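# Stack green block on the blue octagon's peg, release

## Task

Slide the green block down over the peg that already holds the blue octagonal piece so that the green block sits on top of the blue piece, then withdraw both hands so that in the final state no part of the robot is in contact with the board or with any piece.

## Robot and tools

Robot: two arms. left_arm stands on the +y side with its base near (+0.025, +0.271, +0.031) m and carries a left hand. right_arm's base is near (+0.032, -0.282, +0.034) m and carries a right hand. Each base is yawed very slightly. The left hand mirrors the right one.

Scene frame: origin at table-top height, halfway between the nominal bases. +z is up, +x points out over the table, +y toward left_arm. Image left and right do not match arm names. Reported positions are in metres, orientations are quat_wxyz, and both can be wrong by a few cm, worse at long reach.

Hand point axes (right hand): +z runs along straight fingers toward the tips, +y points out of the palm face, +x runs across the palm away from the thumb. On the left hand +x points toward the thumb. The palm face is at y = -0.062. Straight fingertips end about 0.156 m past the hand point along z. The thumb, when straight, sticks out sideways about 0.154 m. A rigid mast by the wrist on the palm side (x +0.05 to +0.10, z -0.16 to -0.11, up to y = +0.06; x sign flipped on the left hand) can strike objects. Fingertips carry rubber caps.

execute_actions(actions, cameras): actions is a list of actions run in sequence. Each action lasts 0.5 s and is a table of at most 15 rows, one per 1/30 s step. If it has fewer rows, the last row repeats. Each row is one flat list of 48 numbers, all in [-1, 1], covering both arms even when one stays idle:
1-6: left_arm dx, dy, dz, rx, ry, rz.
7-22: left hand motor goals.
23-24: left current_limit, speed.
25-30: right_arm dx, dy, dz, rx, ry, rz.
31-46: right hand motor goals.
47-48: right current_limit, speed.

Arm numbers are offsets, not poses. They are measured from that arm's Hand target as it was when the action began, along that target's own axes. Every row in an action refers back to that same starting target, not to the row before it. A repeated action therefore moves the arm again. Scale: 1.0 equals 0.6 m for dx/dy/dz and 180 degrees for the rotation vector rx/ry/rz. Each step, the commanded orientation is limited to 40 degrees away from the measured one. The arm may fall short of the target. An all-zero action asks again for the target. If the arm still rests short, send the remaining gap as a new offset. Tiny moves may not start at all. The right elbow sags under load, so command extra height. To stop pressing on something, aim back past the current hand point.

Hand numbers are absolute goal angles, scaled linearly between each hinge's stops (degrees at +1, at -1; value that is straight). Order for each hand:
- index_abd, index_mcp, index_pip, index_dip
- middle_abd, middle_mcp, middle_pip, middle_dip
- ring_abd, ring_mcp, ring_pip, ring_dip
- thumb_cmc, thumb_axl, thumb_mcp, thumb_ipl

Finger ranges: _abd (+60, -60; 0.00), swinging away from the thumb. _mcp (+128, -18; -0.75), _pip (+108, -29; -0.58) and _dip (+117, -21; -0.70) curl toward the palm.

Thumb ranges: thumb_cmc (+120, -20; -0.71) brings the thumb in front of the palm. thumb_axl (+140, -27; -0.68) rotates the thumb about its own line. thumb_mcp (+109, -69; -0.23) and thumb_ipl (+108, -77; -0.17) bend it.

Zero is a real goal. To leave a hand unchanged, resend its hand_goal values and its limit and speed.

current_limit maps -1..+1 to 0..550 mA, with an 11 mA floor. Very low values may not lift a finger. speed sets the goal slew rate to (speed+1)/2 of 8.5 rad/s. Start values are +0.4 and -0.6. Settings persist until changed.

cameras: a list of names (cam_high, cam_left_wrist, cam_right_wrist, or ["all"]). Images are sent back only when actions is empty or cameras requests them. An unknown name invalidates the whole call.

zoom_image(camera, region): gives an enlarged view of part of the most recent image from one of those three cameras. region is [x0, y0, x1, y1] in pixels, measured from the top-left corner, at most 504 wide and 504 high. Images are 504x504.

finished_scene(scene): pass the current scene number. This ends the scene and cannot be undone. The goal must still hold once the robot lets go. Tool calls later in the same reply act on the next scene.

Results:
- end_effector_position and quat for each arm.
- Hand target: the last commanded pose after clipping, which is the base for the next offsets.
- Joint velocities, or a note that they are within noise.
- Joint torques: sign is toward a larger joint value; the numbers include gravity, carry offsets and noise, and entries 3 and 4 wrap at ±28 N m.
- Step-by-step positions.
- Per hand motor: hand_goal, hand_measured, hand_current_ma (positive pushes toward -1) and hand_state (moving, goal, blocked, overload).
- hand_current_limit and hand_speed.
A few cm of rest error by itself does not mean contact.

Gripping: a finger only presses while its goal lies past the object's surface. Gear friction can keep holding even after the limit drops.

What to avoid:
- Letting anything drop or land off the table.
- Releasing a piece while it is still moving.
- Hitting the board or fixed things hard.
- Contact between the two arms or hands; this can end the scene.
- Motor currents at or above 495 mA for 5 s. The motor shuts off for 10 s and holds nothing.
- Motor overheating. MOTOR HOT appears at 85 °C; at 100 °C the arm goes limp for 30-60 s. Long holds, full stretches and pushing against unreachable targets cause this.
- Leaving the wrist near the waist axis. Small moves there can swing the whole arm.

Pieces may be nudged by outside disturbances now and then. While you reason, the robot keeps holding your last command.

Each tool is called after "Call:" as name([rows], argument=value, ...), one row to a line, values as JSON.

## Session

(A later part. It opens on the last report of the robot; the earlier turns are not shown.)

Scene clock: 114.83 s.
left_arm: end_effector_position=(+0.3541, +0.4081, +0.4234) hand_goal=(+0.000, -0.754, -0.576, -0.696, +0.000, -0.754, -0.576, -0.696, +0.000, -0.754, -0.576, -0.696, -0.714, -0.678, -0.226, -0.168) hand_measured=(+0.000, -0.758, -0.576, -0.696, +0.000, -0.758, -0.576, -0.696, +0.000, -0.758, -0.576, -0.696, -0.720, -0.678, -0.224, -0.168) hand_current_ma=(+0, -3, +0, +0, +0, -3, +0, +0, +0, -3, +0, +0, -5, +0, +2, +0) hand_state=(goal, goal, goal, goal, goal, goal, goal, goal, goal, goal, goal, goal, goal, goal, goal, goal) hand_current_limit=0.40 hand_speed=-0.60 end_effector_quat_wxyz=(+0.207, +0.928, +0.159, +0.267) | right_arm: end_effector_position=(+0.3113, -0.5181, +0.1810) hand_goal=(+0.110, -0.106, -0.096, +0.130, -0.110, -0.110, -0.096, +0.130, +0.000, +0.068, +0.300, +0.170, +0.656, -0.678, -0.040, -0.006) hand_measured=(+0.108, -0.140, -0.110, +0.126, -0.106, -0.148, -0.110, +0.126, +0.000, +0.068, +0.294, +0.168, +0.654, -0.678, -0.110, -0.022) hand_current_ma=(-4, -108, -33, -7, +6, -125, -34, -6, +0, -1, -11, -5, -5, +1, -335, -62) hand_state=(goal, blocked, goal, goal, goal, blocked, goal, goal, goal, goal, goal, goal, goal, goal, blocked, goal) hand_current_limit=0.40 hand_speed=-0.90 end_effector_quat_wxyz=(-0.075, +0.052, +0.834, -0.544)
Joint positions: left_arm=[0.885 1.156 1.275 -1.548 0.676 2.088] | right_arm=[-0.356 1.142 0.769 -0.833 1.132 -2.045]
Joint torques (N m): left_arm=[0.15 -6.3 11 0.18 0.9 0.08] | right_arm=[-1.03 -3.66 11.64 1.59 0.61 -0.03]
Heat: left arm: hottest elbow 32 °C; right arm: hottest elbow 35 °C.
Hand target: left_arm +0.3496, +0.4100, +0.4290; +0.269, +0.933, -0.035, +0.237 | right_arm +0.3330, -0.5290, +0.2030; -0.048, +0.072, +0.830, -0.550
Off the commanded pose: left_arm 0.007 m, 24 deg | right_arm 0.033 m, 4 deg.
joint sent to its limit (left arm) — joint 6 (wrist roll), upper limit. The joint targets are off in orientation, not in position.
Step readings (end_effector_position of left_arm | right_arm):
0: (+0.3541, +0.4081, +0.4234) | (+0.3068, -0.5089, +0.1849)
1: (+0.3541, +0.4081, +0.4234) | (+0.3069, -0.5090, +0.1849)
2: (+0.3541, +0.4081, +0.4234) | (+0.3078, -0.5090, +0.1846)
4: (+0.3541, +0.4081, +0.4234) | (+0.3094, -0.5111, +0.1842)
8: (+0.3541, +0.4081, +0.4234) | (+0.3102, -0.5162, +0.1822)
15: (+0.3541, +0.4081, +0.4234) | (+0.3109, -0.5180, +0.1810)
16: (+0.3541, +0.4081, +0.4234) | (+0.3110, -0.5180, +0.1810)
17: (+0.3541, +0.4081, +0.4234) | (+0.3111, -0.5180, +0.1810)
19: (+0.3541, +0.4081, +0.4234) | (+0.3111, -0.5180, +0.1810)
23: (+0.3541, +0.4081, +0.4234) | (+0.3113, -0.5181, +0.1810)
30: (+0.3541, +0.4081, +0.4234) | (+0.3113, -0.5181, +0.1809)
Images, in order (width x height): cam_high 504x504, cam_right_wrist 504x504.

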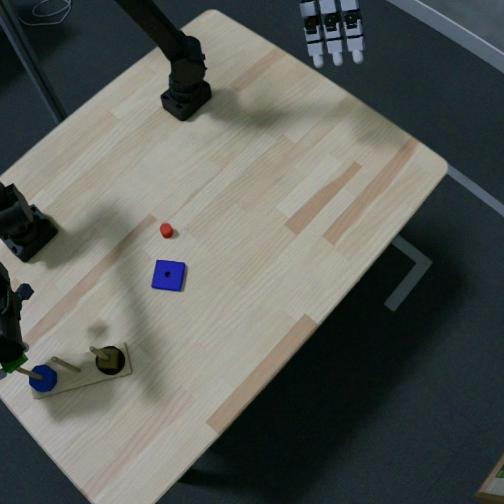

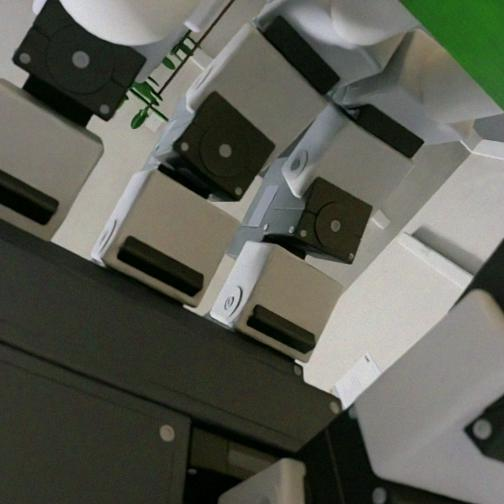

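Call:
execute_actions([
  [[0,0,0,0,0,0,0,-0.754,-0.576,-0.696,0,-0.754,-0.576,-0.696,0,-0.754,-0.576,-0.696,-0.714,-0.678,-0.226,-0.168,0.4,-0.6,0.0363,-0.056,-0.0388,0,0,0,0.11,-0.105,-0.095,0.13,-0.11,-0.11,-0.095,0.13,0,0.068,0.3,0.17,0.657,-0.678,-0.04,-0.005,0.4,-0.9]],
  [[0,0,0,0,0,0,0,-0.754,-0.576,-0.696,0,-0.754,-0.576,-0.696,0,-0.754,-0.576,-0.696,-0.714,-0.678,-0.226,-0.168,0.4,-0.6,0,0,0,0,0,0,0.11,-0.105,-0.095,0.13,-0.11,-0.11,-0.095,0.13,0,0.068,0.3,0.17,0.657,-0.678,-0.04,-0.005,0.4,-0.9]],
], cameras=["cam_high","cam_right_wrist"])

Call:
zoom_image(camera="cam_high", region=[0, 320, 80, 400])

Scene clock: 116.30 s.
left_arm: end_effector_position=(+0.3541, +0.4081, +0.4234) hand_goal=(+0.000, -0.754, -0.576, -0.696, +0.000, -0.754, -0.576, -0.696, +0.000, -0.754, -0.576, -0.696, -0.714, -0.678, -0.226, -0.168) hand_measured=(+0.000, -0.758, -0.576, -0.696, +0.000, -0.758, -0.576, -0.696, +0.000, -0.758, -0.576, -0.696, -0.720, -0.678, -0.224, -0.168) hand_current_ma=(+0, -3, +0, +0, +0, -3, +0, +0, +0, -3, +0, +0, -5, +0, +2, +0) hand_state=(goal, goal, goal, goal, goal, goal, goal, goal, goal, goal, goal, goal, goal, goal, goal, goal) hand_current_limit=0.40 hand_speed=-0.60 end_effector_quat_wxyz=(+0.207, +0.928, +0.159, +0.267) | right_arm: end_effector_position=(+0.2979, -0.5124, +0.2216) hand_goal=(+0.110, -0.106, -0.096, +0.130, -0.110, -0.110, -0.096, +0.130, +0.000, +0.068, +0.300, +0.170, +0.656, -0.678, -0.040, -0.006) hand_measured=(+0.108, -0.140, -0.110, +0.126, -0.106, -0.148, -0.110, +0.126, +0.000, +0.068, +0.294, +0.168, +0.652, -0.678, -0.110, -0.022) hand_current_ma=(-4, -108, -33, -7, +6, -125, -35, -6, +0, -1, -11, -5, -7, +1, -334, -62) hand_state=(goal, blocked, goal, goal, goal, blocked, goal, goal, goal, goal, goal, goal, goal, goal, blocked, goal) hand_current_limit=0.40 hand_speed=-0.90 end_effector_quat_wxyz=(-0.065, +0.059, +0.834, -0.545)
Joint positions: left_arm=[0.885 1.156 1.275 -1.548 0.676 2.088] | right_arm=[-0.356 1.048 0.814 -0.958 1.129 -2.035]
Joint torques (N m): left_arm=[0.15 -6.24 10.96 0.16 0.88 0.08] | right_arm=[0.15 -3.25 11.9 0.35 0.95 0.13]
Heat: left arm: hottest elbow 32 °C; right arm: hottest elbow 35 °C.
Hand target: left_arm +0.3496, +0.4100, +0.4290; +0.269, +0.933, -0.035, +0.237 | right_arm +0.3130, -0.5170, +0.2431; -0.048, +0.072, +0.830, -0.551
Off the commanded pose: left_arm 0.007 m, 24 deg | right_arm 0.027 m, 3 deg.
joint sent to its limit (left arm) — joint 6 (wrist roll), upper limit. The joint targets are off in orientation, not in position.
Step readings (end_effector_position of left_arm | right_arm):
0: (+0.3541, +0.4081, +0.4234) | (+0.3113, -0.5181, +0.1810)
1: (+0.3541, +0.4081, +0.4234) | (+0.3113, -0.5181, +0.1810)
2: (+0.3541, +0.4081, +0.4234) | (+0.3109, -0.5178, +0.1814)
4: (+0.3541, +0.4081, +0.4234) | (+0.3074, -0.5161, +0.1856)
8: (+0.3541, +0.4081, +0.4234) | (+0.3001, -0.5133, +0.2061)
15: (+0.3541, +0.4081, +0.4234) | (+0.2998, -0.5131, +0.2224)
16: (+0.3541, +0.4081, +0.4234) | (+0.2993, -0.5130, +0.2222)
17: (+0.3541, +0.4081, +0.4234) | (+0.2988, -0.5128, +0.2220)
19: (+0.3541, +0.4081, +0.4234) | (+0.2984, -0.5126, +0.2219)
23: (+0.3541, +0.4081, +0.4234) | (+0.2979, -0.5124, +0.2217)
30: (+0.3541, +0.4081, +0.4234) | (+0.2979, -0.5124, +0.2216)
Images, in order (width x height): cam_high 504x504, cam_right_wrist 504x504.

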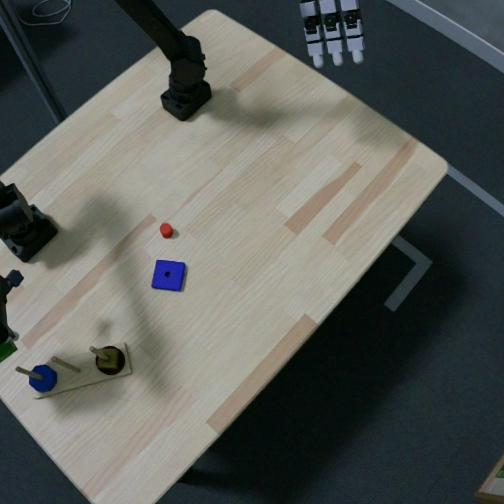

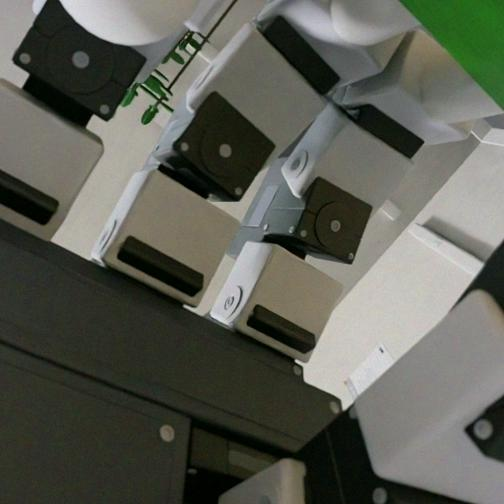

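Scaled by 6.300 from the camera's 504x504 image, which has a finer 720x720 frame.

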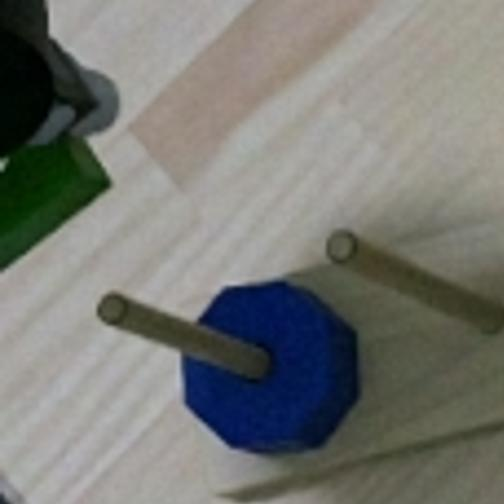

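Call:
execute_actions([
  [[0,0,0,0,0,0,0,-0.754,-0.576,-0.696,0,-0.754,-0.576,-0.696,0,-0.754,-0.576,-0.696,-0.714,-0.678,-0.226,-0.168,0.4,-0.6,-0.0487,0.0057,0.0207,0,0,0,0.11,-0.105,-0.095,0.13,-0.11,-0.11,-0.095,0.13,0,0.068,0.3,0.17,0.657,-0.678,-0.04,-0.005,0.4,-0.9]],
  [[0,0,0,0,0,0,0,-0.754,-0.576,-0.696,0,-0.754,-0.576,-0.696,0,-0.754,-0.576,-0.696,-0.714,-0.678,-0.226,-0.168,0.4,-0.6,0.007,0.0468,0.0175,0,0,0,0.11,-0.105,-0.095,0.13,-0.11,-0.11,-0.095,0.13,0,0.068,0.3,0.17,0.657,-0.678,-0.04,-0.005,0.4,-0.9]],
], cameras=["cam_high","cam_right_wrist"])

Call:
zoom_image(camera="cam_high", region=[0, 335, 60, 395])

Scene clock: 118.20 s.
left_arm: end_effector_position=(+0.3541, +0.4081, +0.4234) hand_goal=(+0.000, -0.754, -0.576, -0.696, +0.000, -0.754, -0.576, -0.696, +0.000, -0.754, -0.576, -0.696, -0.714, -0.678, -0.226, -0.168) hand_measured=(+0.000, -0.758, -0.576, -0.696, +0.000, -0.758, -0.576, -0.696, +0.000, -0.758, -0.576, -0.696, -0.720, -0.678, -0.224, -0.168) hand_current_ma=(+0, -3, +0, +0, +0, -3, +0, +0, +0, -3, +0, +0, -5, +0, +2, +0) hand_state=(goal, goal, goal, goal, goal, goal, goal, goal, goal, goal, goal, goal, goal, goal, goal, goal) hand_current_limit=0.40 hand_speed=-0.60 end_effector_quat_wxyz=(+0.207, +0.928, +0.159, +0.267) | right_arm: end_effector_position=(+0.3359, -0.5269, +0.2086) hand_goal=(+0.110, -0.106, -0.096, +0.130, -0.110, -0.110, -0.096, +0.130, +0.000, +0.068, +0.300, +0.170, +0.656, -0.678, -0.040, -0.006) hand_measured=(+0.108, -0.140, -0.110, +0.126, -0.106, -0.148, -0.110, +0.126, +0.000, +0.068, +0.294, +0.168, +0.652, -0.678, -0.110, -0.022) hand_current_ma=(-4, -108, -33, -7, +6, -125, -35, -6, +0, -1, -11, -5, -8, +1, -334, -62) hand_state=(goal, blocked, goal, goal, goal, blocked, goal, goal, goal, goal, goal, goal, goal, goal, blocked, goal) hand_current_limit=0.40 hand_speed=-0.90 end_effector_quat_wxyz=(-0.046, +0.071, +0.830, -0.551)
Joint positions: left_arm=[0.885 1.156 1.275 -1.548 0.676 2.088] | right_arm=[-0.356 1.151 0.841 -0.832 1.129 -2.038]
Joint torques (N m): left_arm=[0.26 -6.18 10.96 0.14 0.89 0.08] | right_arm=[-1.44 -4.19 7.64 1.66 0.8 -0.05]
Heat: left arm: hottest elbow 32 °C; right arm: hottest elbow 35 °C.
Hand target: left_arm +0.3496, +0.4100, +0.4290; +0.269, +0.933, -0.035, +0.237 | right_arm +0.3361, -0.5300, +0.2051; -0.048, +0.072, +0.830, -0.550
Off the commanded pose: left_arm 0.007 m, 24 deg | right_arm 0.005 m, 0 deg.
joint sent to its limit (left arm) — joint 6 (wrist roll), upper limit. The joint targets are off in orientation, not in position.
Step readings (end_effector_position of left_arm | right_arm):
0: (+0.3541, +0.4081, +0.4234) | (+0.2979, -0.5123, +0.2216)
1: (+0.3541, +0.4081, +0.4234) | (+0.2979, -0.5124, +0.2215)
2: (+0.3541, +0.4081, +0.4234) | (+0.2985, -0.5126, +0.2212)
4: (+0.3541, +0.4081, +0.4234) | (+0.3030, -0.5143, +0.2194)
8: (+0.3541, +0.4081, +0.4234) | (+0.3162, -0.5193, +0.2132)
15: (+0.3541, +0.4081, +0.4234) | (+0.3203, -0.5209, +0.2097)
16: (+0.3541, +0.4081, +0.4234) | (+0.3206, -0.5210, +0.2098)
17: (+0.3541, +0.4081, +0.4234) | (+0.3219, -0.5215, +0.2102)
19: (+0.3541, +0.4081, +0.4234) | (+0.3269, -0.5234, +0.2112)
23: (+0.3541, +0.4081, +0.4234) | (+0.3342, -0.5262, +0.2115)
30: (+0.3541, +0.4081, +0.4234) | (+0.3358, -0.5268, +0.2089)
Images, in order (width x height): cam_high 504x504, cam_right_wrist 504x504.

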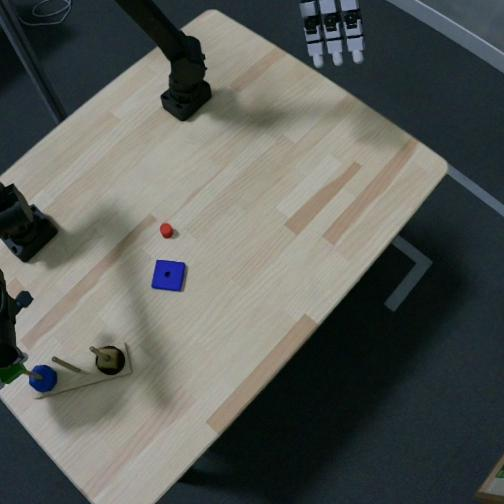

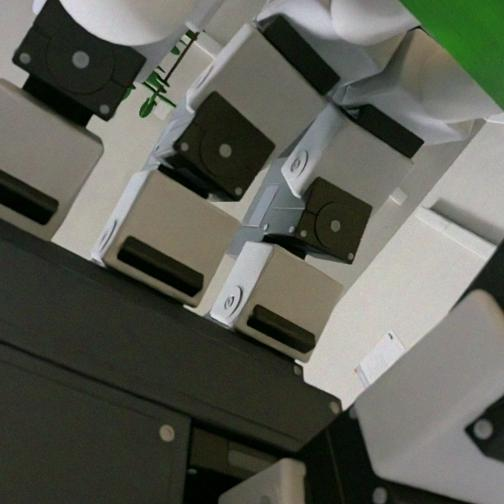

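Scaled by 8.400 from the camera's 504x504 image, which has a finer 720x720 frame.

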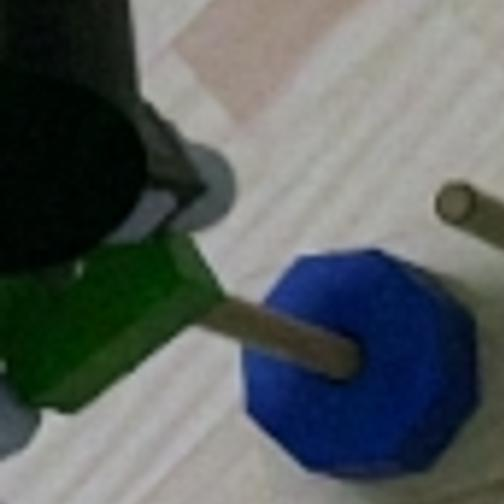

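Call:
execute_actions([
  [[0,0,0,0,0,0,0,-0.754,-0.576,-0.696,0,-0.754,-0.576,-0.696,0,-0.754,-0.576,-0.696,-0.714,-0.678,-0.226,-0.168,0.4,-0.6,0.0013,0.0313,0.0155,0,0,0,0.11,-0.105,-0.095,0.13,-0.11,-0.11,-0.095,0.13,0,0.068,0.3,0.17,0.657,-0.678,-0.04,-0.005,0.4,-0.9]],
], cameras=["cam_high"])

Call:
zoom_image(camera="cam_high", region=[0, 345, 50, 395])

Scene clock: 119.33 s.
left_arm: end_effector_position=(+0.3541, +0.4081, +0.4234) hand_goal=(+0.000, -0.754, -0.576, -0.696, +0.000, -0.754, -0.576, -0.696, +0.000, -0.754, -0.576, -0.696, -0.714, -0.678, -0.226, -0.168) hand_measured=(+0.000, -0.758, -0.576, -0.696, +0.000, -0.758, -0.576, -0.696, +0.000, -0.758, -0.576, -0.696, -0.720, -0.678, -0.224, -0.168) hand_current_ma=(+0, -3, +0, +0, +0, -3, +0, +0, +0, -3, +0, +0, -5, +0, +2, +0) hand_state=(goal, goal, goal, goal, goal, goal, goal, goal, goal, goal, goal, goal, goal, goal, goal, goal) hand_current_limit=0.40 hand_speed=-0.60 end_effector_quat_wxyz=(+0.207, +0.928, +0.159, +0.267) | right_arm: end_effector_position=(+0.3365, -0.5282, +0.1904) hand_goal=(+0.110, -0.106, -0.096, +0.130, -0.110, -0.110, -0.096, +0.130, +0.000, +0.068, +0.300, +0.170, +0.656, -0.678, -0.040, -0.006) hand_measured=(+0.108, -0.136, -0.110, +0.128, -0.106, -0.146, -0.110, +0.126, +0.000, +0.068, +0.294, +0.168, +0.656, -0.678, -0.110, -0.026) hand_current_ma=(-4, -97, -33, -3, +6, -116, -35, -6, +0, -1, -11, -5, -1, +1, -333, -72) hand_state=(goal, blocked, goal, goal, goal, blocked, goal, goal, goal, goal, goal, goal, goal, goal, blocked, goal) hand_current_limit=0.40 hand_speed=-0.90 end_effector_quat_wxyz=(-0.044, +0.072, +0.830, -0.552)
Joint positions: left_arm=[0.885 1.156 1.275 -1.548 0.676 2.088] | right_arm=[-0.359 1.169 0.801 -0.76 1.129 -2.048]
Joint torques (N m): left_arm=[0.32 -6.12 10.95 0.16 0.89 0.07] | right_arm=[-0.91 -4.25 7.13 1.77 0.64 -0.04]
Heat: left arm: hottest elbow 32 °C; right arm: hottest elbow 35 °C.
Hand target: left_arm +0.3496, +0.4100, +0.4290; +0.269, +0.933, -0.035, +0.237 | right_arm +0.3351, -0.5311, +0.1842; -0.048, +0.072, +0.830, -0.550
Off the commanded pose: left_arm 0.007 m, 24 deg | right_arm 0.007 m, 1 deg.
joint sent to its limit (left arm) — joint 6 (wrist roll), upper limit. The joint targets are off in orientation, not in position.
Step readings (end_effector_position of left_arm | right_arm):
0: (+0.3541, +0.4081, +0.4234) | (+0.3359, -0.5269, +0.2086)
1: (+0.3541, +0.4081, +0.4234) | (+0.3359, -0.5269, +0.2085)
2: (+0.3541, +0.4081, +0.4234) | (+0.3364, -0.5272, +0.2078)
4: (+0.3541, +0.4081, +0.4234) | (+0.3368, -0.5277, +0.2039)
8: (+0.3541, +0.4081, +0.4234) | (+0.3344, -0.5271, +0.1912)
15: (+0.3541, +0.4081, +0.4234) | (+0.3362, -0.5281, +0.1903)
Images, in order (width x height): cam_high 504x504.

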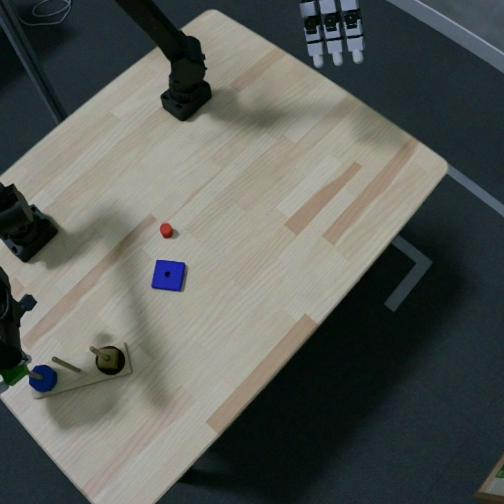

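Scaled by 10.080 from the camera's 504x504 image, which has a finer 720x720 frame.

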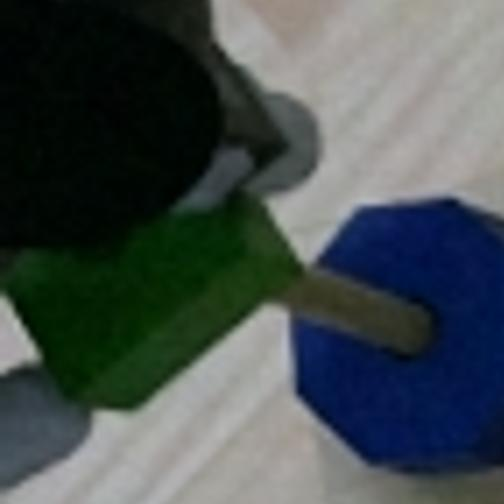

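Call:
execute_actions([
  [[0,0,0,0,0,0,0,-0.754,-0.576,-0.696,0,-0.754,-0.576,-0.696,0,-0.754,-0.576,-0.696,-0.714,-0.678,-0.226,-0.168,0.4,-0.6,-0.0047,0.0038,-0.0048,0,0,0,0.11,-0.105,-0.095,0.13,-0.11,-0.11,-0.095,0.13,0,0.068,0.3,0.17,0.657,-0.678,-0.04,-0.005,0.4,-0.9]],
], cameras=["cam_high","cam_right_wrist"])

Call:
zoom_image(camera="cam_high", region=[0, 345, 50, 395])

Scene clock: 120.40 s.
left_arm: end_effector_position=(+0.3541, +0.4081, +0.4234) hand_goal=(+0.000, -0.754, -0.576, -0.696, +0.000, -0.754, -0.576, -0.696, +0.000, -0.754, -0.576, -0.696, -0.714, -0.678, -0.226, -0.168) hand_measured=(+0.000, -0.758, -0.576, -0.696, +0.000, -0.758, -0.576, -0.696, +0.000, -0.758, -0.576, -0.696, -0.720, -0.678, -0.224, -0.168) hand_current_ma=(+0, -3, +0, +0, +0, -3, +0, +0, +0, -3, +0, +0, -5, +0, +2, +0) hand_state=(goal, goal, goal, goal, goal, goal, goal, goal, goal, goal, goal, goal, goal, goal, goal, goal) hand_current_limit=0.40 hand_speed=-0.60 end_effector_quat_wxyz=(+0.207, +0.928, +0.159, +0.267) | right_arm: end_effector_position=(+0.3365, -0.5283, +0.1899) hand_goal=(+0.110, -0.106, -0.096, +0.130, -0.110, -0.110, -0.096, +0.130, +0.000, +0.068, +0.300, +0.170, +0.656, -0.678, -0.040, -0.006) hand_measured=(+0.108, -0.134, -0.110, +0.128, -0.106, -0.146, -0.110, +0.128, +0.000, +0.068, +0.294, +0.168, +0.658, -0.678, -0.110, -0.026) hand_current_ma=(-3, -90, -33, -3, +6, -116, -35, -3, +0, -1, -11, -5, +2, +1, -333, -75) hand_state=(goal, blocked, goal, goal, goal, blocked, goal, goal, goal, goal, goal, goal, goal, goal, blocked, goal) hand_current_limit=0.40 hand_speed=-0.90 end_effector_quat_wxyz=(-0.045, +0.072, +0.829, -0.552)
Joint positions: left_arm=[0.885 1.156 1.275 -1.548 0.676 2.088] | right_arm=[-0.359 1.17 0.801 -0.76 1.129 -2.046]
Joint torques (N m): left_arm=[0.26 -6.36 10.96 0.13 0.89 0.08] | right_arm=[-0.03 -3.84 7.6 0.94 0.81 0.19]
Heat: left arm: hottest elbow 32 °C; right arm: hottest elbow 35 °C.
Hand target: left_arm +0.3496, +0.4100, +0.4290; +0.269, +0.933, -0.035, +0.237 | right_arm +0.3385, -0.5281, +0.1832; -0.048, +0.072, +0.830, -0.550
Off the commanded pose: left_arm 0.007 m, 24 deg | right_arm 0.007 m, 0 deg.
joint sent to its limit (left arm) — joint 6 (wrist roll), upper limit. The joint targets are off in orientation, not in position.
Step readings (end_effector_position of left_arm | right_arm):
0: (+0.3541, +0.4081, +0.4234) | (+0.3364, -0.5282, +0.1904)
1: (+0.3541, +0.4081, +0.4234) | (+0.3364, -0.5282, +0.1904)
2: (+0.3541, +0.4081, +0.4234) | (+0.3364, -0.5282, +0.1904)
4: (+0.3541, +0.4081, +0.4234) | (+0.3364, -0.5282, +0.1901)
8: (+0.3541, +0.4081, +0.4234) | (+0.3364, -0.5282, +0.1900)
15: (+0.3541, +0.4081, +0.4234) | (+0.3365, -0.5283, +0.1899)
Images, in order (width x height): cam_high 504x504, cam_right_wrist 504x504.

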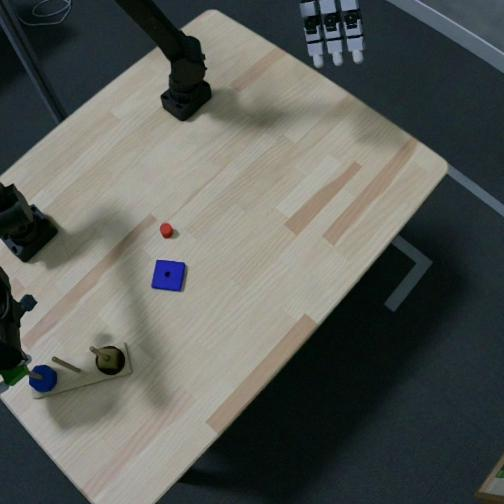

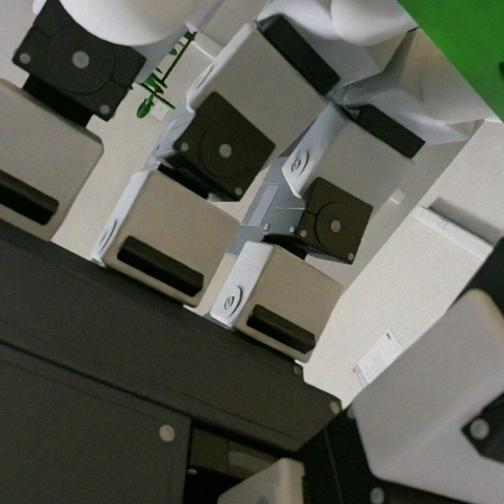

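Scaled by 10.080 from the camera's 504x504 image, which has a finer 720x720 frame.

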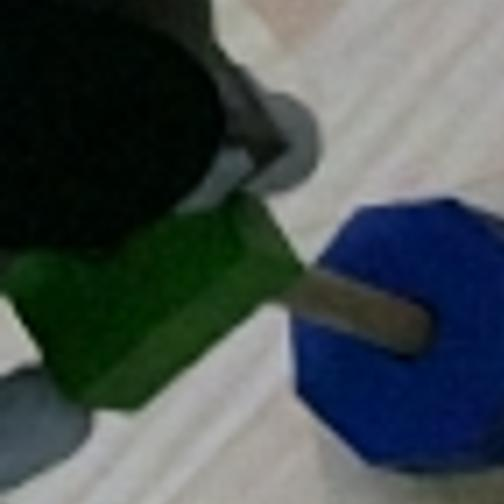

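Call:
execute_actions([
  [[0,0,0,0,0,0,0,-0.754,-0.576,-0.696,0,-0.754,-0.576,-0.696,0,-0.754,-0.576,-0.696,-0.714,-0.678,-0.226,-0.168,0.4,-0.6,-0.0003,-0.046,-0.0285,0,0,0,0.11,-0.105,-0.095,0.13,-0.11,-0.11,-0.095,0.13,0,0.068,0.3,0.17,0.657,-0.678,-0.04,-0.005,0.4,-0.9]],
], cameras=[])

Scene clock: 121.63 s.
left_arm: end_effector_position=(+0.3541, +0.4081, +0.4234) hand_goal=(+0.000, -0.754, -0.576, -0.696, +0.000, -0.754, -0.576, -0.696, +0.000, -0.754, -0.576, -0.696, -0.714, -0.678, -0.226, -0.168) hand_measured=(+0.000, -0.758, -0.576, -0.696, +0.000, -0.758, -0.576, -0.696, +0.000, -0.758, -0.576, -0.696, -0.720, -0.678, -0.224, -0.168) hand_current_ma=(+0, -3, +0, +0, +0, -3, +0, +0, +0, -3, +0, +0, -5, +0, +2, +0) hand_state=(goal, goal, goal, goal, goal, goal, goal, goal, goal, goal, goal, goal, goal, goal, goal, goal) hand_current_limit=0.40 hand_speed=-0.60 end_effector_quat_wxyz=(+0.207, +0.928, +0.159, +0.267) | right_arm: end_effector_position=(+0.3212, -0.5196, +0.1901) hand_goal=(+0.110, -0.106, -0.096, +0.130, -0.110, -0.110, -0.096, +0.130, +0.000, +0.068, +0.300, +0.170, +0.656, -0.678, -0.040, -0.006) hand_measured=(+0.108, -0.134, -0.110, +0.128, -0.108, -0.144, -0.110, +0.128, +0.000, +0.068, +0.294, +0.168, +0.652, -0.678, -0.110, -0.026) hand_current_ma=(-3, -90, -34, -2, +2, -107, -35, -4, +0, -1, -11, -5, -8, +0, -333, -79) hand_state=(goal, blocked, goal, goal, goal, blocked, goal, goal, goal, goal, goal, goal, goal, goal, blocked, blocked) hand_current_limit=0.40 hand_speed=-0.90 end_effector_quat_wxyz=(-0.071, +0.058, +0.835, -0.543)
Joint positions: left_arm=[0.885 1.156 1.275 -1.548 0.676 2.088] | right_arm=[-0.351 1.161 0.811 -0.874 1.132 -2.012]
Joint torques (N m): left_arm=[0.32 -6.18 10.99 0.13 0.88 0.07] | right_arm=[0.26 -5.42 11.43 0.27 1 0.08]
Heat: left arm: hottest elbow 32 °C; right arm: hottest elbow 36 °C.
Hand target: left_arm +0.3496, +0.4100, +0.4290; +0.269, +0.933, -0.035, +0.237 | right_arm +0.3395, -0.5232, +0.2151; -0.048, +0.072, +0.830, -0.550
Off the commanded pose: left_arm 0.007 m, 24 deg | right_arm 0.031 m, 3 deg.
joint sent to its limit (left arm) — joint 6 (wrist roll), upper limit. The joint targets are off in orientation, not in position.
Step readings (end_effector_position of left_arm | right_arm):
0: (+0.3541, +0.4081, +0.4234) | (+0.3365, -0.5283, +0.1899)
1: (+0.3541, +0.4081, +0.4234) | (+0.3365, -0.5283, +0.1899)
2: (+0.3541, +0.4081, +0.4234) | (+0.3356, -0.5280, +0.1896)
4: (+0.3541, +0.4081, +0.4234) | (+0.3326, -0.5264, +0.1894)
8: (+0.3541, +0.4081, +0.4234) | (+0.3255, -0.5224, +0.1899)
15: (+0.3541, +0.4081, +0.4234) | (+0.3217, -0.5200, +0.1900)
No camera images: "cameras" was empty.

Call:
execute_actions([
  [[0,0,0,0,0,0,0,-0.754,-0.576,-0.696,0,-0.754,-0.576,-0.696,0,-0.754,-0.576,-0.696,-0.714,-0.678,-0.226,-0.168,0.4,-0.6,0,-0.046,-0.0195,0,0,0,0.11,-0.105,-0.095,0.13,-0.11,-0.11,-0.095,0.13,0,0.068,0.3,0.17,0.657,-0.678,-0.04,-0.005,0.4,-0.9]],
], cameras=["cam_high","cam_right_wrist"])

Call:
zoom_image(camera="cam_high", region=[0, 335, 60, 395])

Call:
zoom_image(camera="cam_right_wrist", region=[304, 0, 504, 200])

Scene clock: 122.60 s.
left_arm: end_effector_position=(+0.3541, +0.4081, +0.4234) hand_goal=(+0.000, -0.754, -0.576, -0.696, +0.000, -0.754, -0.576, -0.696, +0.000, -0.754, -0.576, -0.696, -0.714, -0.678, -0.226, -0.168) hand_measured=(+0.000, -0.758, -0.576, -0.696, +0.000, -0.758, -0.576, -0.696, +0.000, -0.758, -0.576, -0.696, -0.720, -0.678, -0.224, -0.168) hand_current_ma=(+0, -3, +0, +0, +0, -3, +0, +0, +0, -3, +0, +0, -5, +0, +2, +0) hand_state=(goal, goal, goal, goal, goal, goal, goal, goal, goal, goal, goal, goal, goal, goal, goal, goal) hand_current_limit=0.40 hand_speed=-0.60 end_effector_quat_wxyz=(+0.207, +0.928, +0.159, +0.267) | right_arm: end_effector_position=(+0.3232, -0.5203, +0.2224) hand_goal=(+0.110, -0.106, -0.096, +0.130, -0.110, -0.110, -0.096, +0.130, +0.000, +0.068, +0.300, +0.170, +0.656, -0.678, -0.040, -0.006) hand_measured=(+0.108, -0.134, -0.110, +0.128, -0.108, -0.144, -0.110, +0.128, +0.000, +0.068, +0.294, +0.168, +0.652, -0.678, -0.110, -0.026) hand_current_ma=(-3, -90, -36, -4, +2, -107, -35, -4, +0, -1, -11, -5, -8, +0, -333, -79) hand_state=(goal, blocked, goal, goal, goal, blocked, goal, goal, goal, goal, goal, goal, goal, goal, blocked, blocked) hand_current_limit=0.40 hand_speed=-0.90 end_effector_quat_wxyz=(-0.068, +0.060, +0.834, -0.544)
Joint positions: left_arm=[0.885 1.156 1.275 -1.548 0.676 2.088] | right_arm=[-0.351 1.134 0.878 -0.961 1.132 -2.011]
Joint torques (N m): left_arm=[0.21 -6.18 10.95 0.16 0.9 0.08] | right_arm=[0.38 -5.01 11.88 0.2 0.98 0.1]
Heat: left arm: hottest elbow 32 °C; right arm: hottest elbow 36 °C.
Hand target: left_arm +0.3496, +0.4100, +0.4290; +0.269, +0.933, -0.035, +0.237 | right_arm +0.3396, -0.5231, +0.2452; -0.048, +0.072, +0.830, -0.550
Off the commanded pose: left_arm 0.007 m, 24 deg | right_arm 0.028 m, 3 deg.
joint sent to its limit (left arm) — joint 6 (wrist roll), upper limit. The joint targets are off in orientation, not in position.
Step readings (end_effector_position of left_arm | right_arm):
0: (+0.3541, +0.4081, +0.4234) | (+0.3212, -0.5196, +0.1901)
1: (+0.3541, +0.4081, +0.4234) | (+0.3213, -0.5196, +0.1903)
2: (+0.3541, +0.4081, +0.4234) | (+0.3207, -0.5194, +0.1911)
4: (+0.3541, +0.4081, +0.4234) | (+0.3195, -0.5190, +0.1951)
8: (+0.3541, +0.4081, +0.4234) | (+0.3221, -0.5200, +0.2114)
15: (+0.3541, +0.4081, +0.4234) | (+0.3243, -0.5209, +0.2227)
Images, in order (width x height): cam_high 504x504, cam_right_wrist 504x504.

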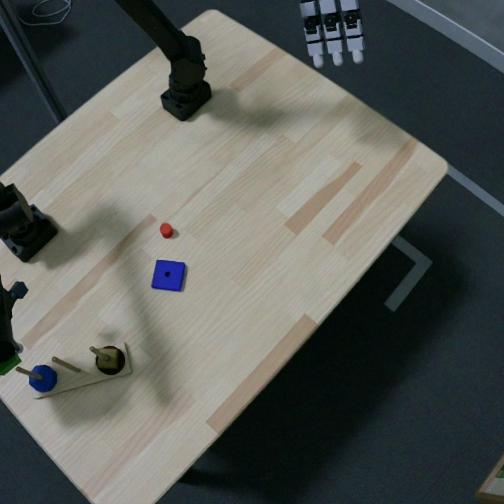

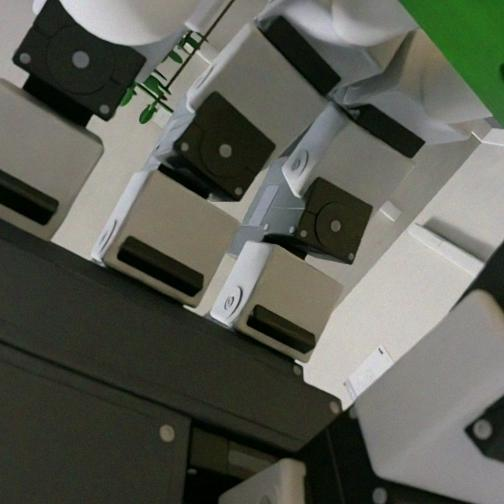

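Scaled by 8.400 from the camera's 504x504 image, which has a finer 720x720 frame.

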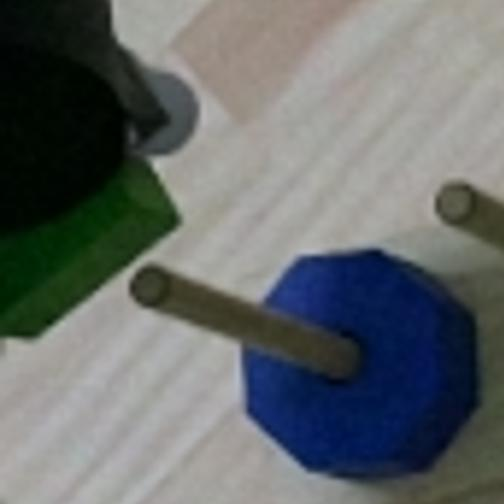

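Scaled by 2.520 from the camera's 504x504 image, which has a finer 720x720 frame.

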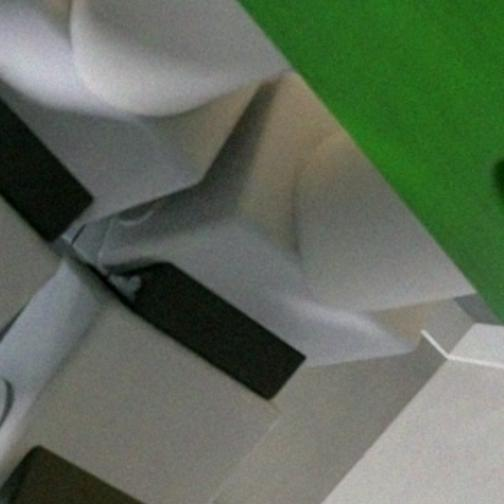

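Call:
execute_actions([
  [[0,0,0,0,0,0,0,-0.754,-0.576,-0.696,0,-0.754,-0.576,-0.696,0,-0.754,-0.576,-0.696,-0.714,-0.678,-0.226,-0.168,0.4,-0.6,0,0.0515,0.0282,0,0,0,0.11,-0.105,-0.095,0.13,-0.11,-0.11,-0.095,0.13,0,0.068,0.3,0.17,0.657,-0.678,-0.04,-0.005,0.4,-0.9]],
  [[0,0,0,0,0,0,0,-0.754,-0.576,-0.696,0,-0.754,-0.576,-0.696,0,-0.754,-0.576,-0.696,-0.714,-0.678,-0.226,-0.168,0.4,-0.6,0,0.0153,0.0065,0,0,0,0.11,-0.105,-0.095,0.13,-0.11,-0.11,-0.095,0.13,0,0.068,0.3,0.17,0.657,-0.678,-0.04,-0.005,0.4,-0.9]],
], cameras=["cam_high"])

Call:
zoom_image(camera="cam_high", region=[0, 345, 50, 395])

Scene clock: 124.20 s.
left_arm: end_effector_position=(+0.3541, +0.4081, +0.4234) hand_goal=(+0.000, -0.754, -0.576, -0.696, +0.000, -0.754, -0.576, -0.696, +0.000, -0.754, -0.576, -0.696, -0.714, -0.678, -0.226, -0.168) hand_measured=(+0.000, -0.758, -0.576, -0.696, +0.000, -0.758, -0.576, -0.696, +0.000, -0.758, -0.576, -0.696, -0.720, -0.678, -0.224, -0.168) hand_current_ma=(+0, -3, +0, +0, +0, -3, +0, +0, +0, -3, +0, +0, -5, +0, +2, +0) hand_state=(goal, goal, goal, goal, goal, goal, goal, goal, goal, goal, goal, goal, goal, goal, goal, goal) hand_current_limit=0.40 hand_speed=-0.60 end_effector_quat_wxyz=(+0.207, +0.928, +0.159, +0.267) | right_arm: end_effector_position=(+0.3371, -0.5255, +0.2027) hand_goal=(+0.110, -0.106, -0.096, +0.130, -0.110, -0.110, -0.096, +0.130, +0.000, +0.068, +0.300, +0.170, +0.656, -0.678, -0.040, -0.006) hand_measured=(+0.108, -0.134, -0.110, +0.128, -0.108, -0.144, -0.110, +0.128, +0.000, +0.068, +0.294, +0.168, +0.652, -0.678, -0.110, -0.026) hand_current_ma=(-3, -90, -36, -4, +2, -107, -35, -4, +0, -1, -11, -5, -7, +0, -333, -79) hand_state=(goal, blocked, goal, goal, goal, blocked, goal, goal, goal, goal, goal, goal, goal, goal, blocked, blocked) hand_current_limit=0.40 hand_speed=-0.90 end_effector_quat_wxyz=(-0.049, +0.073, +0.831, -0.550)
Joint positions: left_arm=[0.885 1.156 1.275 -1.548 0.676 2.088] | right_arm=[-0.351 1.166 0.839 -0.841 1.132 -2.012]
Joint torques (N m): left_arm=[0.03 -6.36 10.95 0.14 0.9 0.08] | right_arm=[-0.67 -4.66 7.84 1.69 0.86 0.01]
Heat: left arm: hottest elbow 32 °C; right arm: hottest elbow 36 °C.
Hand target: left_arm +0.3496, +0.4100, +0.4290; +0.269, +0.933, -0.035, +0.237 | right_arm +0.3389, -0.5267, +0.2002; -0.048, +0.072, +0.830, -0.550
Off the commanded pose: left_arm 0.007 m, 24 deg | right_arm 0.003 m, 0 deg.
joint sent to its limit (left arm) — joint 6 (wrist roll), upper limit. The joint targets are off in orientation, not in position.
Step readings (end_effector_position of left_arm | right_arm):
0: (+0.3541, +0.4081, +0.4234) | (+0.3232, -0.5203, +0.2224)
1: (+0.3541, +0.4081, +0.4234) | (+0.3232, -0.5203, +0.2224)
2: (+0.3541, +0.4081, +0.4234) | (+0.3236, -0.5204, +0.2225)
4: (+0.3541, +0.4081, +0.4234) | (+0.3276, -0.5219, +0.2227)
8: (+0.3541, +0.4081, +0.4234) | (+0.3359, -0.5251, +0.2198)
15: (+0.3541, +0.4081, +0.4234) | (+0.3361, -0.5251, +0.2121)
16: (+0.3541, +0.4081, +0.4234) | (+0.3362, -0.5252, +0.2120)
17: (+0.3541, +0.4081, +0.4234) | (+0.3369, -0.5254, +0.2120)
19: (+0.3541, +0.4081, +0.4234) | (+0.3376, -0.5257, +0.2108)
23: (+0.3541, +0.4081, +0.4234) | (+0.3368, -0.5254, +0.2055)
30: (+0.3541, +0.4081, +0.4234) | (+0.3369, -0.5254, +0.2027)
Images, in order (width x height): cam_high 504x504.

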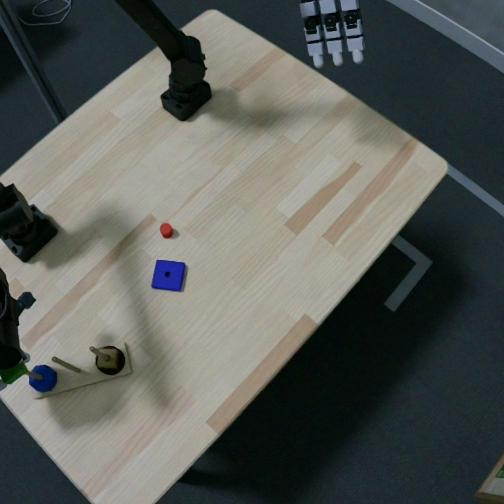

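Scaled by 10.080 from the camera's 504x504 image, which has a finer 720x720 frame.

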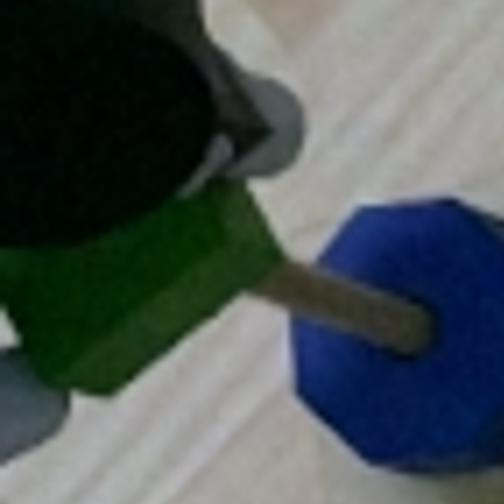

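Call:
execute_actions([
  [[0,0,0,0,0,0,0,-0.754,-0.576,-0.696,0,-0.754,-0.576,-0.696,0,-0.754,-0.576,-0.696,-0.714,-0.678,-0.226,-0.168,0.4,-0.6,-0.0018,0.0248,0.0097,0,0,0,0.11,-0.105,-0.095,0.13,-0.11,-0.11,-0.095,0.13,0,0.068,0.3,0.17,0.657,-0.678,-0.04,-0.005,0.4,-0.9]],
], cameras=["cam_high","cam_right_wrist"])

Call:
zoom_image(camera="cam_high", region=[0, 345, 50, 395])

Call:
zoom_image(camera="cam_right_wrist", region=[304, 0, 504, 200])

Scene clock: 125.33 s.
left_arm: end_effector_position=(+0.3541, +0.4081, +0.4234) hand_goal=(+0.000, -0.754, -0.576, -0.696, +0.000, -0.754, -0.576, -0.696, +0.000, -0.754, -0.576, -0.696, -0.714, -0.678, -0.226, -0.168) hand_measured=(+0.000, -0.758, -0.576, -0.696, +0.000, -0.758, -0.576, -0.696, +0.000, -0.758, -0.576, -0.696, -0.720, -0.678, -0.224, -0.168) hand_current_ma=(+0, -3, +0, +0, +0, -3, +0, +0, +0, -3, +0, +0, -5, +0, +2, +0) hand_state=(goal, goal, goal, goal, goal, goal, goal, goal, goal, goal, goal, goal, goal, goal, goal, goal) hand_current_limit=0.40 hand_speed=-0.60 end_effector_quat_wxyz=(+0.207, +0.928, +0.159, +0.267) | right_arm: end_effector_position=(+0.3375, -0.5256, +0.1860) hand_goal=(+0.110, -0.106, -0.096, +0.130, -0.110, -0.110, -0.096, +0.130, +0.000, +0.068, +0.300, +0.170, +0.656, -0.678, -0.040, -0.006) hand_measured=(+0.108, -0.134, -0.110, +0.128, -0.108, -0.142, -0.110, +0.128, +0.000, +0.068, +0.294, +0.168, +0.652, -0.678, -0.110, -0.026) hand_current_ma=(-3, -90, -36, -4, +2, -105, -35, -4, +0, -1, -11, -5, -8, +0, -333, -81) hand_state=(goal, blocked, goal, goal, goal, blocked, goal, goal, goal, goal, goal, goal, goal, goal, blocked, blocked) hand_current_limit=0.40 hand_speed=-0.90 end_effector_quat_wxyz=(-0.051, +0.072, +0.831, -0.549)
Joint positions: left_arm=[0.885 1.156 1.275 -1.548 0.676 2.088] | right_arm=[-0.351 1.188 0.811 -0.796 1.132 -2.012]
Joint torques (N m): left_arm=[0.32 -6.12 11 0.12 0.89 0.07] | right_arm=[-0.26 -4.6 7.83 1.59 0.89 0.02]
Heat: left arm: hottest elbow 32 °C; right arm: hottest elbow 36 °C.
Hand target: left_arm +0.3496, +0.4100, +0.4290; +0.269, +0.933, -0.035, +0.237 | right_arm +0.3401, -0.5265, +0.1843; -0.048, +0.072, +0.830, -0.550
Off the commanded pose: left_arm 0.007 m, 24 deg | right_arm 0.003 m, 0 deg.
joint sent to its limit (left arm) — joint 6 (wrist roll), upper limit. The joint targets are off in orientation, not in position.
Step readings (end_effector_position of left_arm | right_arm):
0: (+0.3541, +0.4081, +0.4234) | (+0.3371, -0.5255, +0.2027)
1: (+0.3541, +0.4081, +0.4234) | (+0.3372, -0.5255, +0.2028)
2: (+0.3541, +0.4081, +0.4234) | (+0.3375, -0.5257, +0.2023)
4: (+0.3541, +0.4081, +0.4234) | (+0.3383, -0.5259, +0.1997)
8: (+0.3541, +0.4081, +0.4234) | (+0.3368, -0.5254, +0.1901)
15: (+0.3541, +0.4081, +0.4234) | (+0.3372, -0.5255, +0.1859)
Images, in order (width x height): cam_high 504x504, cam_right_wrist 504x504.

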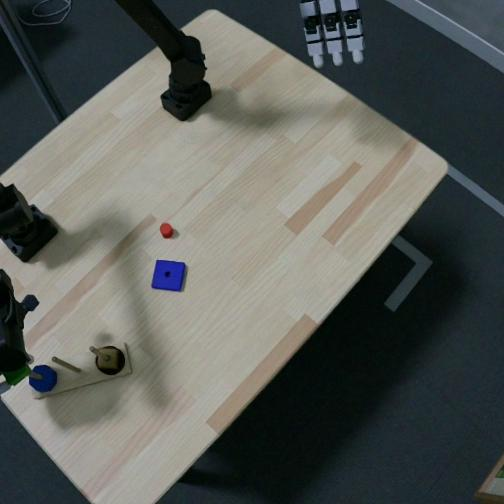

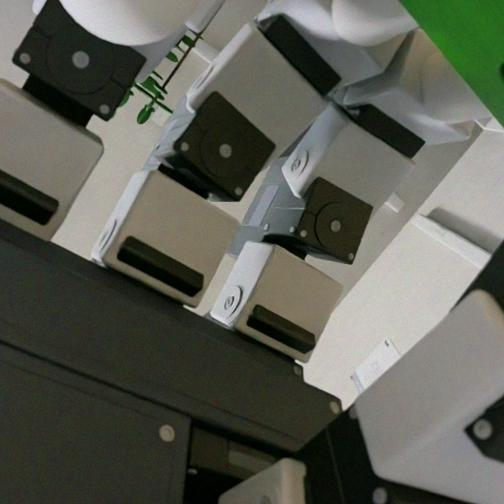

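Scaled by 10.080 from the camera's 504x504 image, which has a finer 720x720 frame.

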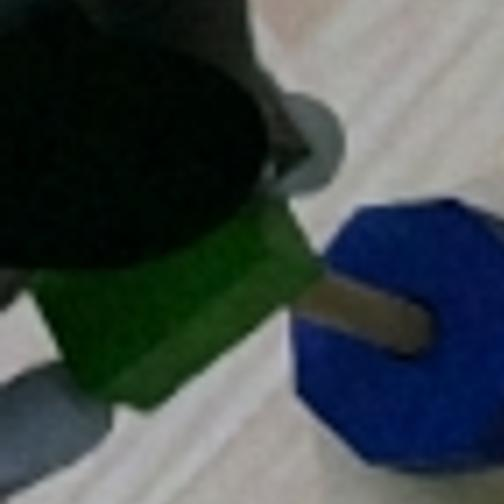

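Scaled by 2.520 from the camera's 504x504 image, which has a finer 720x720 frame.

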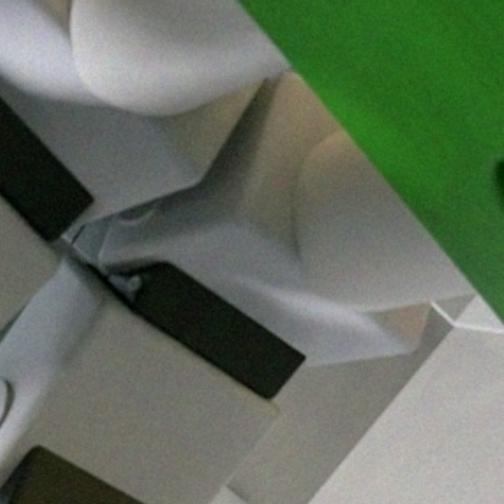

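Call:
execute_actions([
  [[0,0,0,0,0,0,0,-0.754,-0.576,-0.696,0,-0.754,-0.576,-0.696,0,-0.754,-0.576,-0.696,-0.714,-0.678,-0.226,-0.168,0.4,-0.6,0,0.0307,0.013,0,0,0,0.11,-0.105,-0.095,0.13,-0.11,-0.11,-0.095,0.13,0,0.068,0.3,0.17,0.657,-0.678,-0.04,-0.005,0.4,-0.9]],
  [[0,0,0,0,0,0,0,-0.754,-0.576,-0.696,0,-0.754,-0.576,-0.696,0,-0.754,-0.576,-0.696,-0.714,-0.678,-0.226,-0.168,0.4,-0.6,0,0.0307,0.013,0,0,0,0.11,-0.105,-0.095,0.13,-0.11,-0.11,-0.095,0.13,0,0.068,0.3,0.17,0.657,-0.678,-0.04,-0.005,0.4,-0.9]],
], cameras=["cam_high","cam_right_wrist"])

Call:
zoom_image(camera="cam_high", region=[0, 335, 80, 415])

Call:
zoom_image(camera="cam_right_wrist", region=[304, 0, 504, 200])

Scene clock: 126.77 s.
left_arm: end_effector_position=(+0.3541, +0.4081, +0.4234) hand_goal=(+0.000, -0.754, -0.576, -0.696, +0.000, -0.754, -0.576, -0.696, +0.000, -0.754, -0.576, -0.696, -0.714, -0.678, -0.226, -0.168) hand_measured=(+0.000, -0.758, -0.576, -0.696, +0.000, -0.758, -0.576, -0.696, +0.000, -0.758, -0.576, -0.696, -0.720, -0.678, -0.224, -0.168) hand_current_ma=(+0, -3, +0, +0, +0, -3, +0, +0, +0, -3, +0, +0, -5, +0, +2, +0) hand_state=(goal, goal, goal, goal, goal, goal, goal, goal, goal, goal, goal, goal, goal, goal, goal, goal) hand_current_limit=0.40 hand_speed=-0.60 end_effector_quat_wxyz=(+0.207, +0.928, +0.159, +0.267) | right_arm: end_effector_position=(+0.3384, -0.5259, +0.1467) hand_goal=(+0.110, -0.106, -0.096, +0.130, -0.110, -0.110, -0.096, +0.130, +0.000, +0.068, +0.300, +0.170, +0.656, -0.678, -0.040, -0.006) hand_measured=(+0.108, -0.134, -0.110, +0.128, -0.108, -0.140, -0.110, +0.128, +0.000, +0.068, +0.294, +0.168, +0.648, -0.678, -0.110, -0.028) hand_current_ma=(-3, -90, -36, -5, +2, -92, -35, -4, +0, -1, -11, -5, -19, -1, -333, -90) hand_state=(goal, blocked, goal, goal, goal, blocked, goal, goal, goal, goal, goal, goal, goal, goal, blocked, blocked) hand_current_limit=0.40 hand_speed=-0.90 end_effector_quat_wxyz=(-0.050, +0.072, +0.831, -0.549)
Joint positions: left_arm=[0.885 1.156 1.275 -1.548 0.676 2.088] | right_arm=[-0.351 1.243 0.741 -0.669 1.132 -2.012]
Joint torques (N m): left_arm=[0.15 -6.24 11.02 0.14 0.89 0.07] | right_arm=[0.03 -5.36 6.91 1.48 0.86 0]
Heat: left arm: hottest elbow 32 °C; right arm: hottest elbow 36 °C.
Hand target: left_arm +0.3496, +0.4100, +0.4290; +0.269, +0.933, -0.035, +0.237 | right_arm +0.3401, -0.5265, +0.1443; -0.048, +0.072, +0.830, -0.550
Off the commanded pose: left_arm 0.007 m, 24 deg | right_arm 0.003 m, 0 deg.
joint sent to its limit (left arm) — joint 6 (wrist roll), upper limit. The joint targets are off in orientation, not in position.
Step readings (end_effector_position of left_arm | right_arm):
0: (+0.3541, +0.4081, +0.4234) | (+0.3375, -0.5256, +0.1860)
1: (+0.3541, +0.4081, +0.4234) | (+0.3375, -0.5256, +0.1859)
2: (+0.3541, +0.4081, +0.4234) | (+0.3378, -0.5258, +0.1852)
4: (+0.3541, +0.4081, +0.4234) | (+0.3381, -0.5259, +0.1819)
8: (+0.3541, +0.4081, +0.4234) | (+0.3370, -0.5254, +0.1710)
15: (+0.3541, +0.4081, +0.4234) | (+0.3378, -0.5257, +0.1667)
16: (+0.3541, +0.4081, +0.4234) | (+0.3379, -0.5257, +0.1667)
17: (+0.3541, +0.4081, +0.4234) | (+0.3381, -0.5258, +0.1660)
19: (+0.3541, +0.4081, +0.4234) | (+0.3385, -0.5260, +0.1624)
23: (+0.3541, +0.4081, +0.4234) | (+0.3375, -0.5256, +0.1512)
30: (+0.3541, +0.4081, +0.4234) | (+0.3381, -0.5258, +0.1466)
Images, in order (width x height): cam_high 504x504, cam_right_wrist 504x504.

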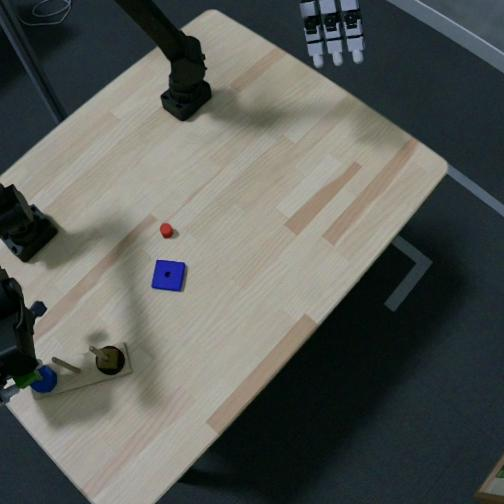

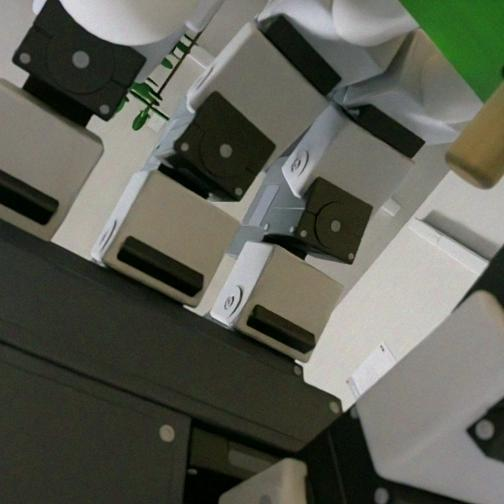

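Scaled by 6.300 from the camera's 504x504 image, which has a finer 720x720 frame.

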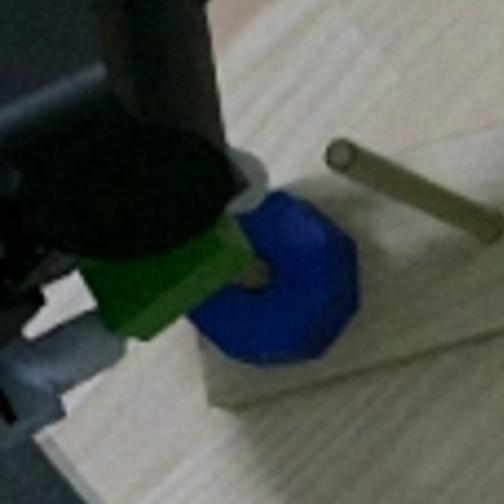

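Scaled by 2.520 from the camera's 504x504 image, which has a finer 720x720 frame.

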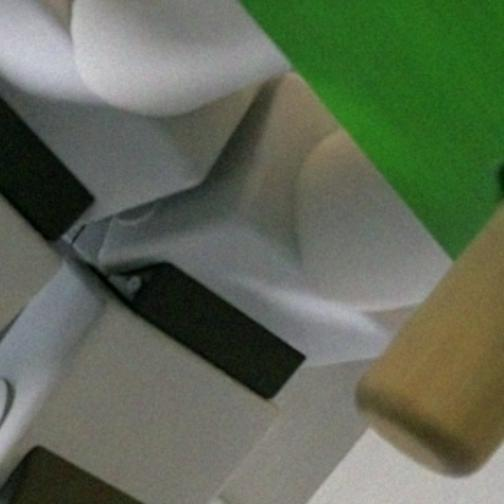

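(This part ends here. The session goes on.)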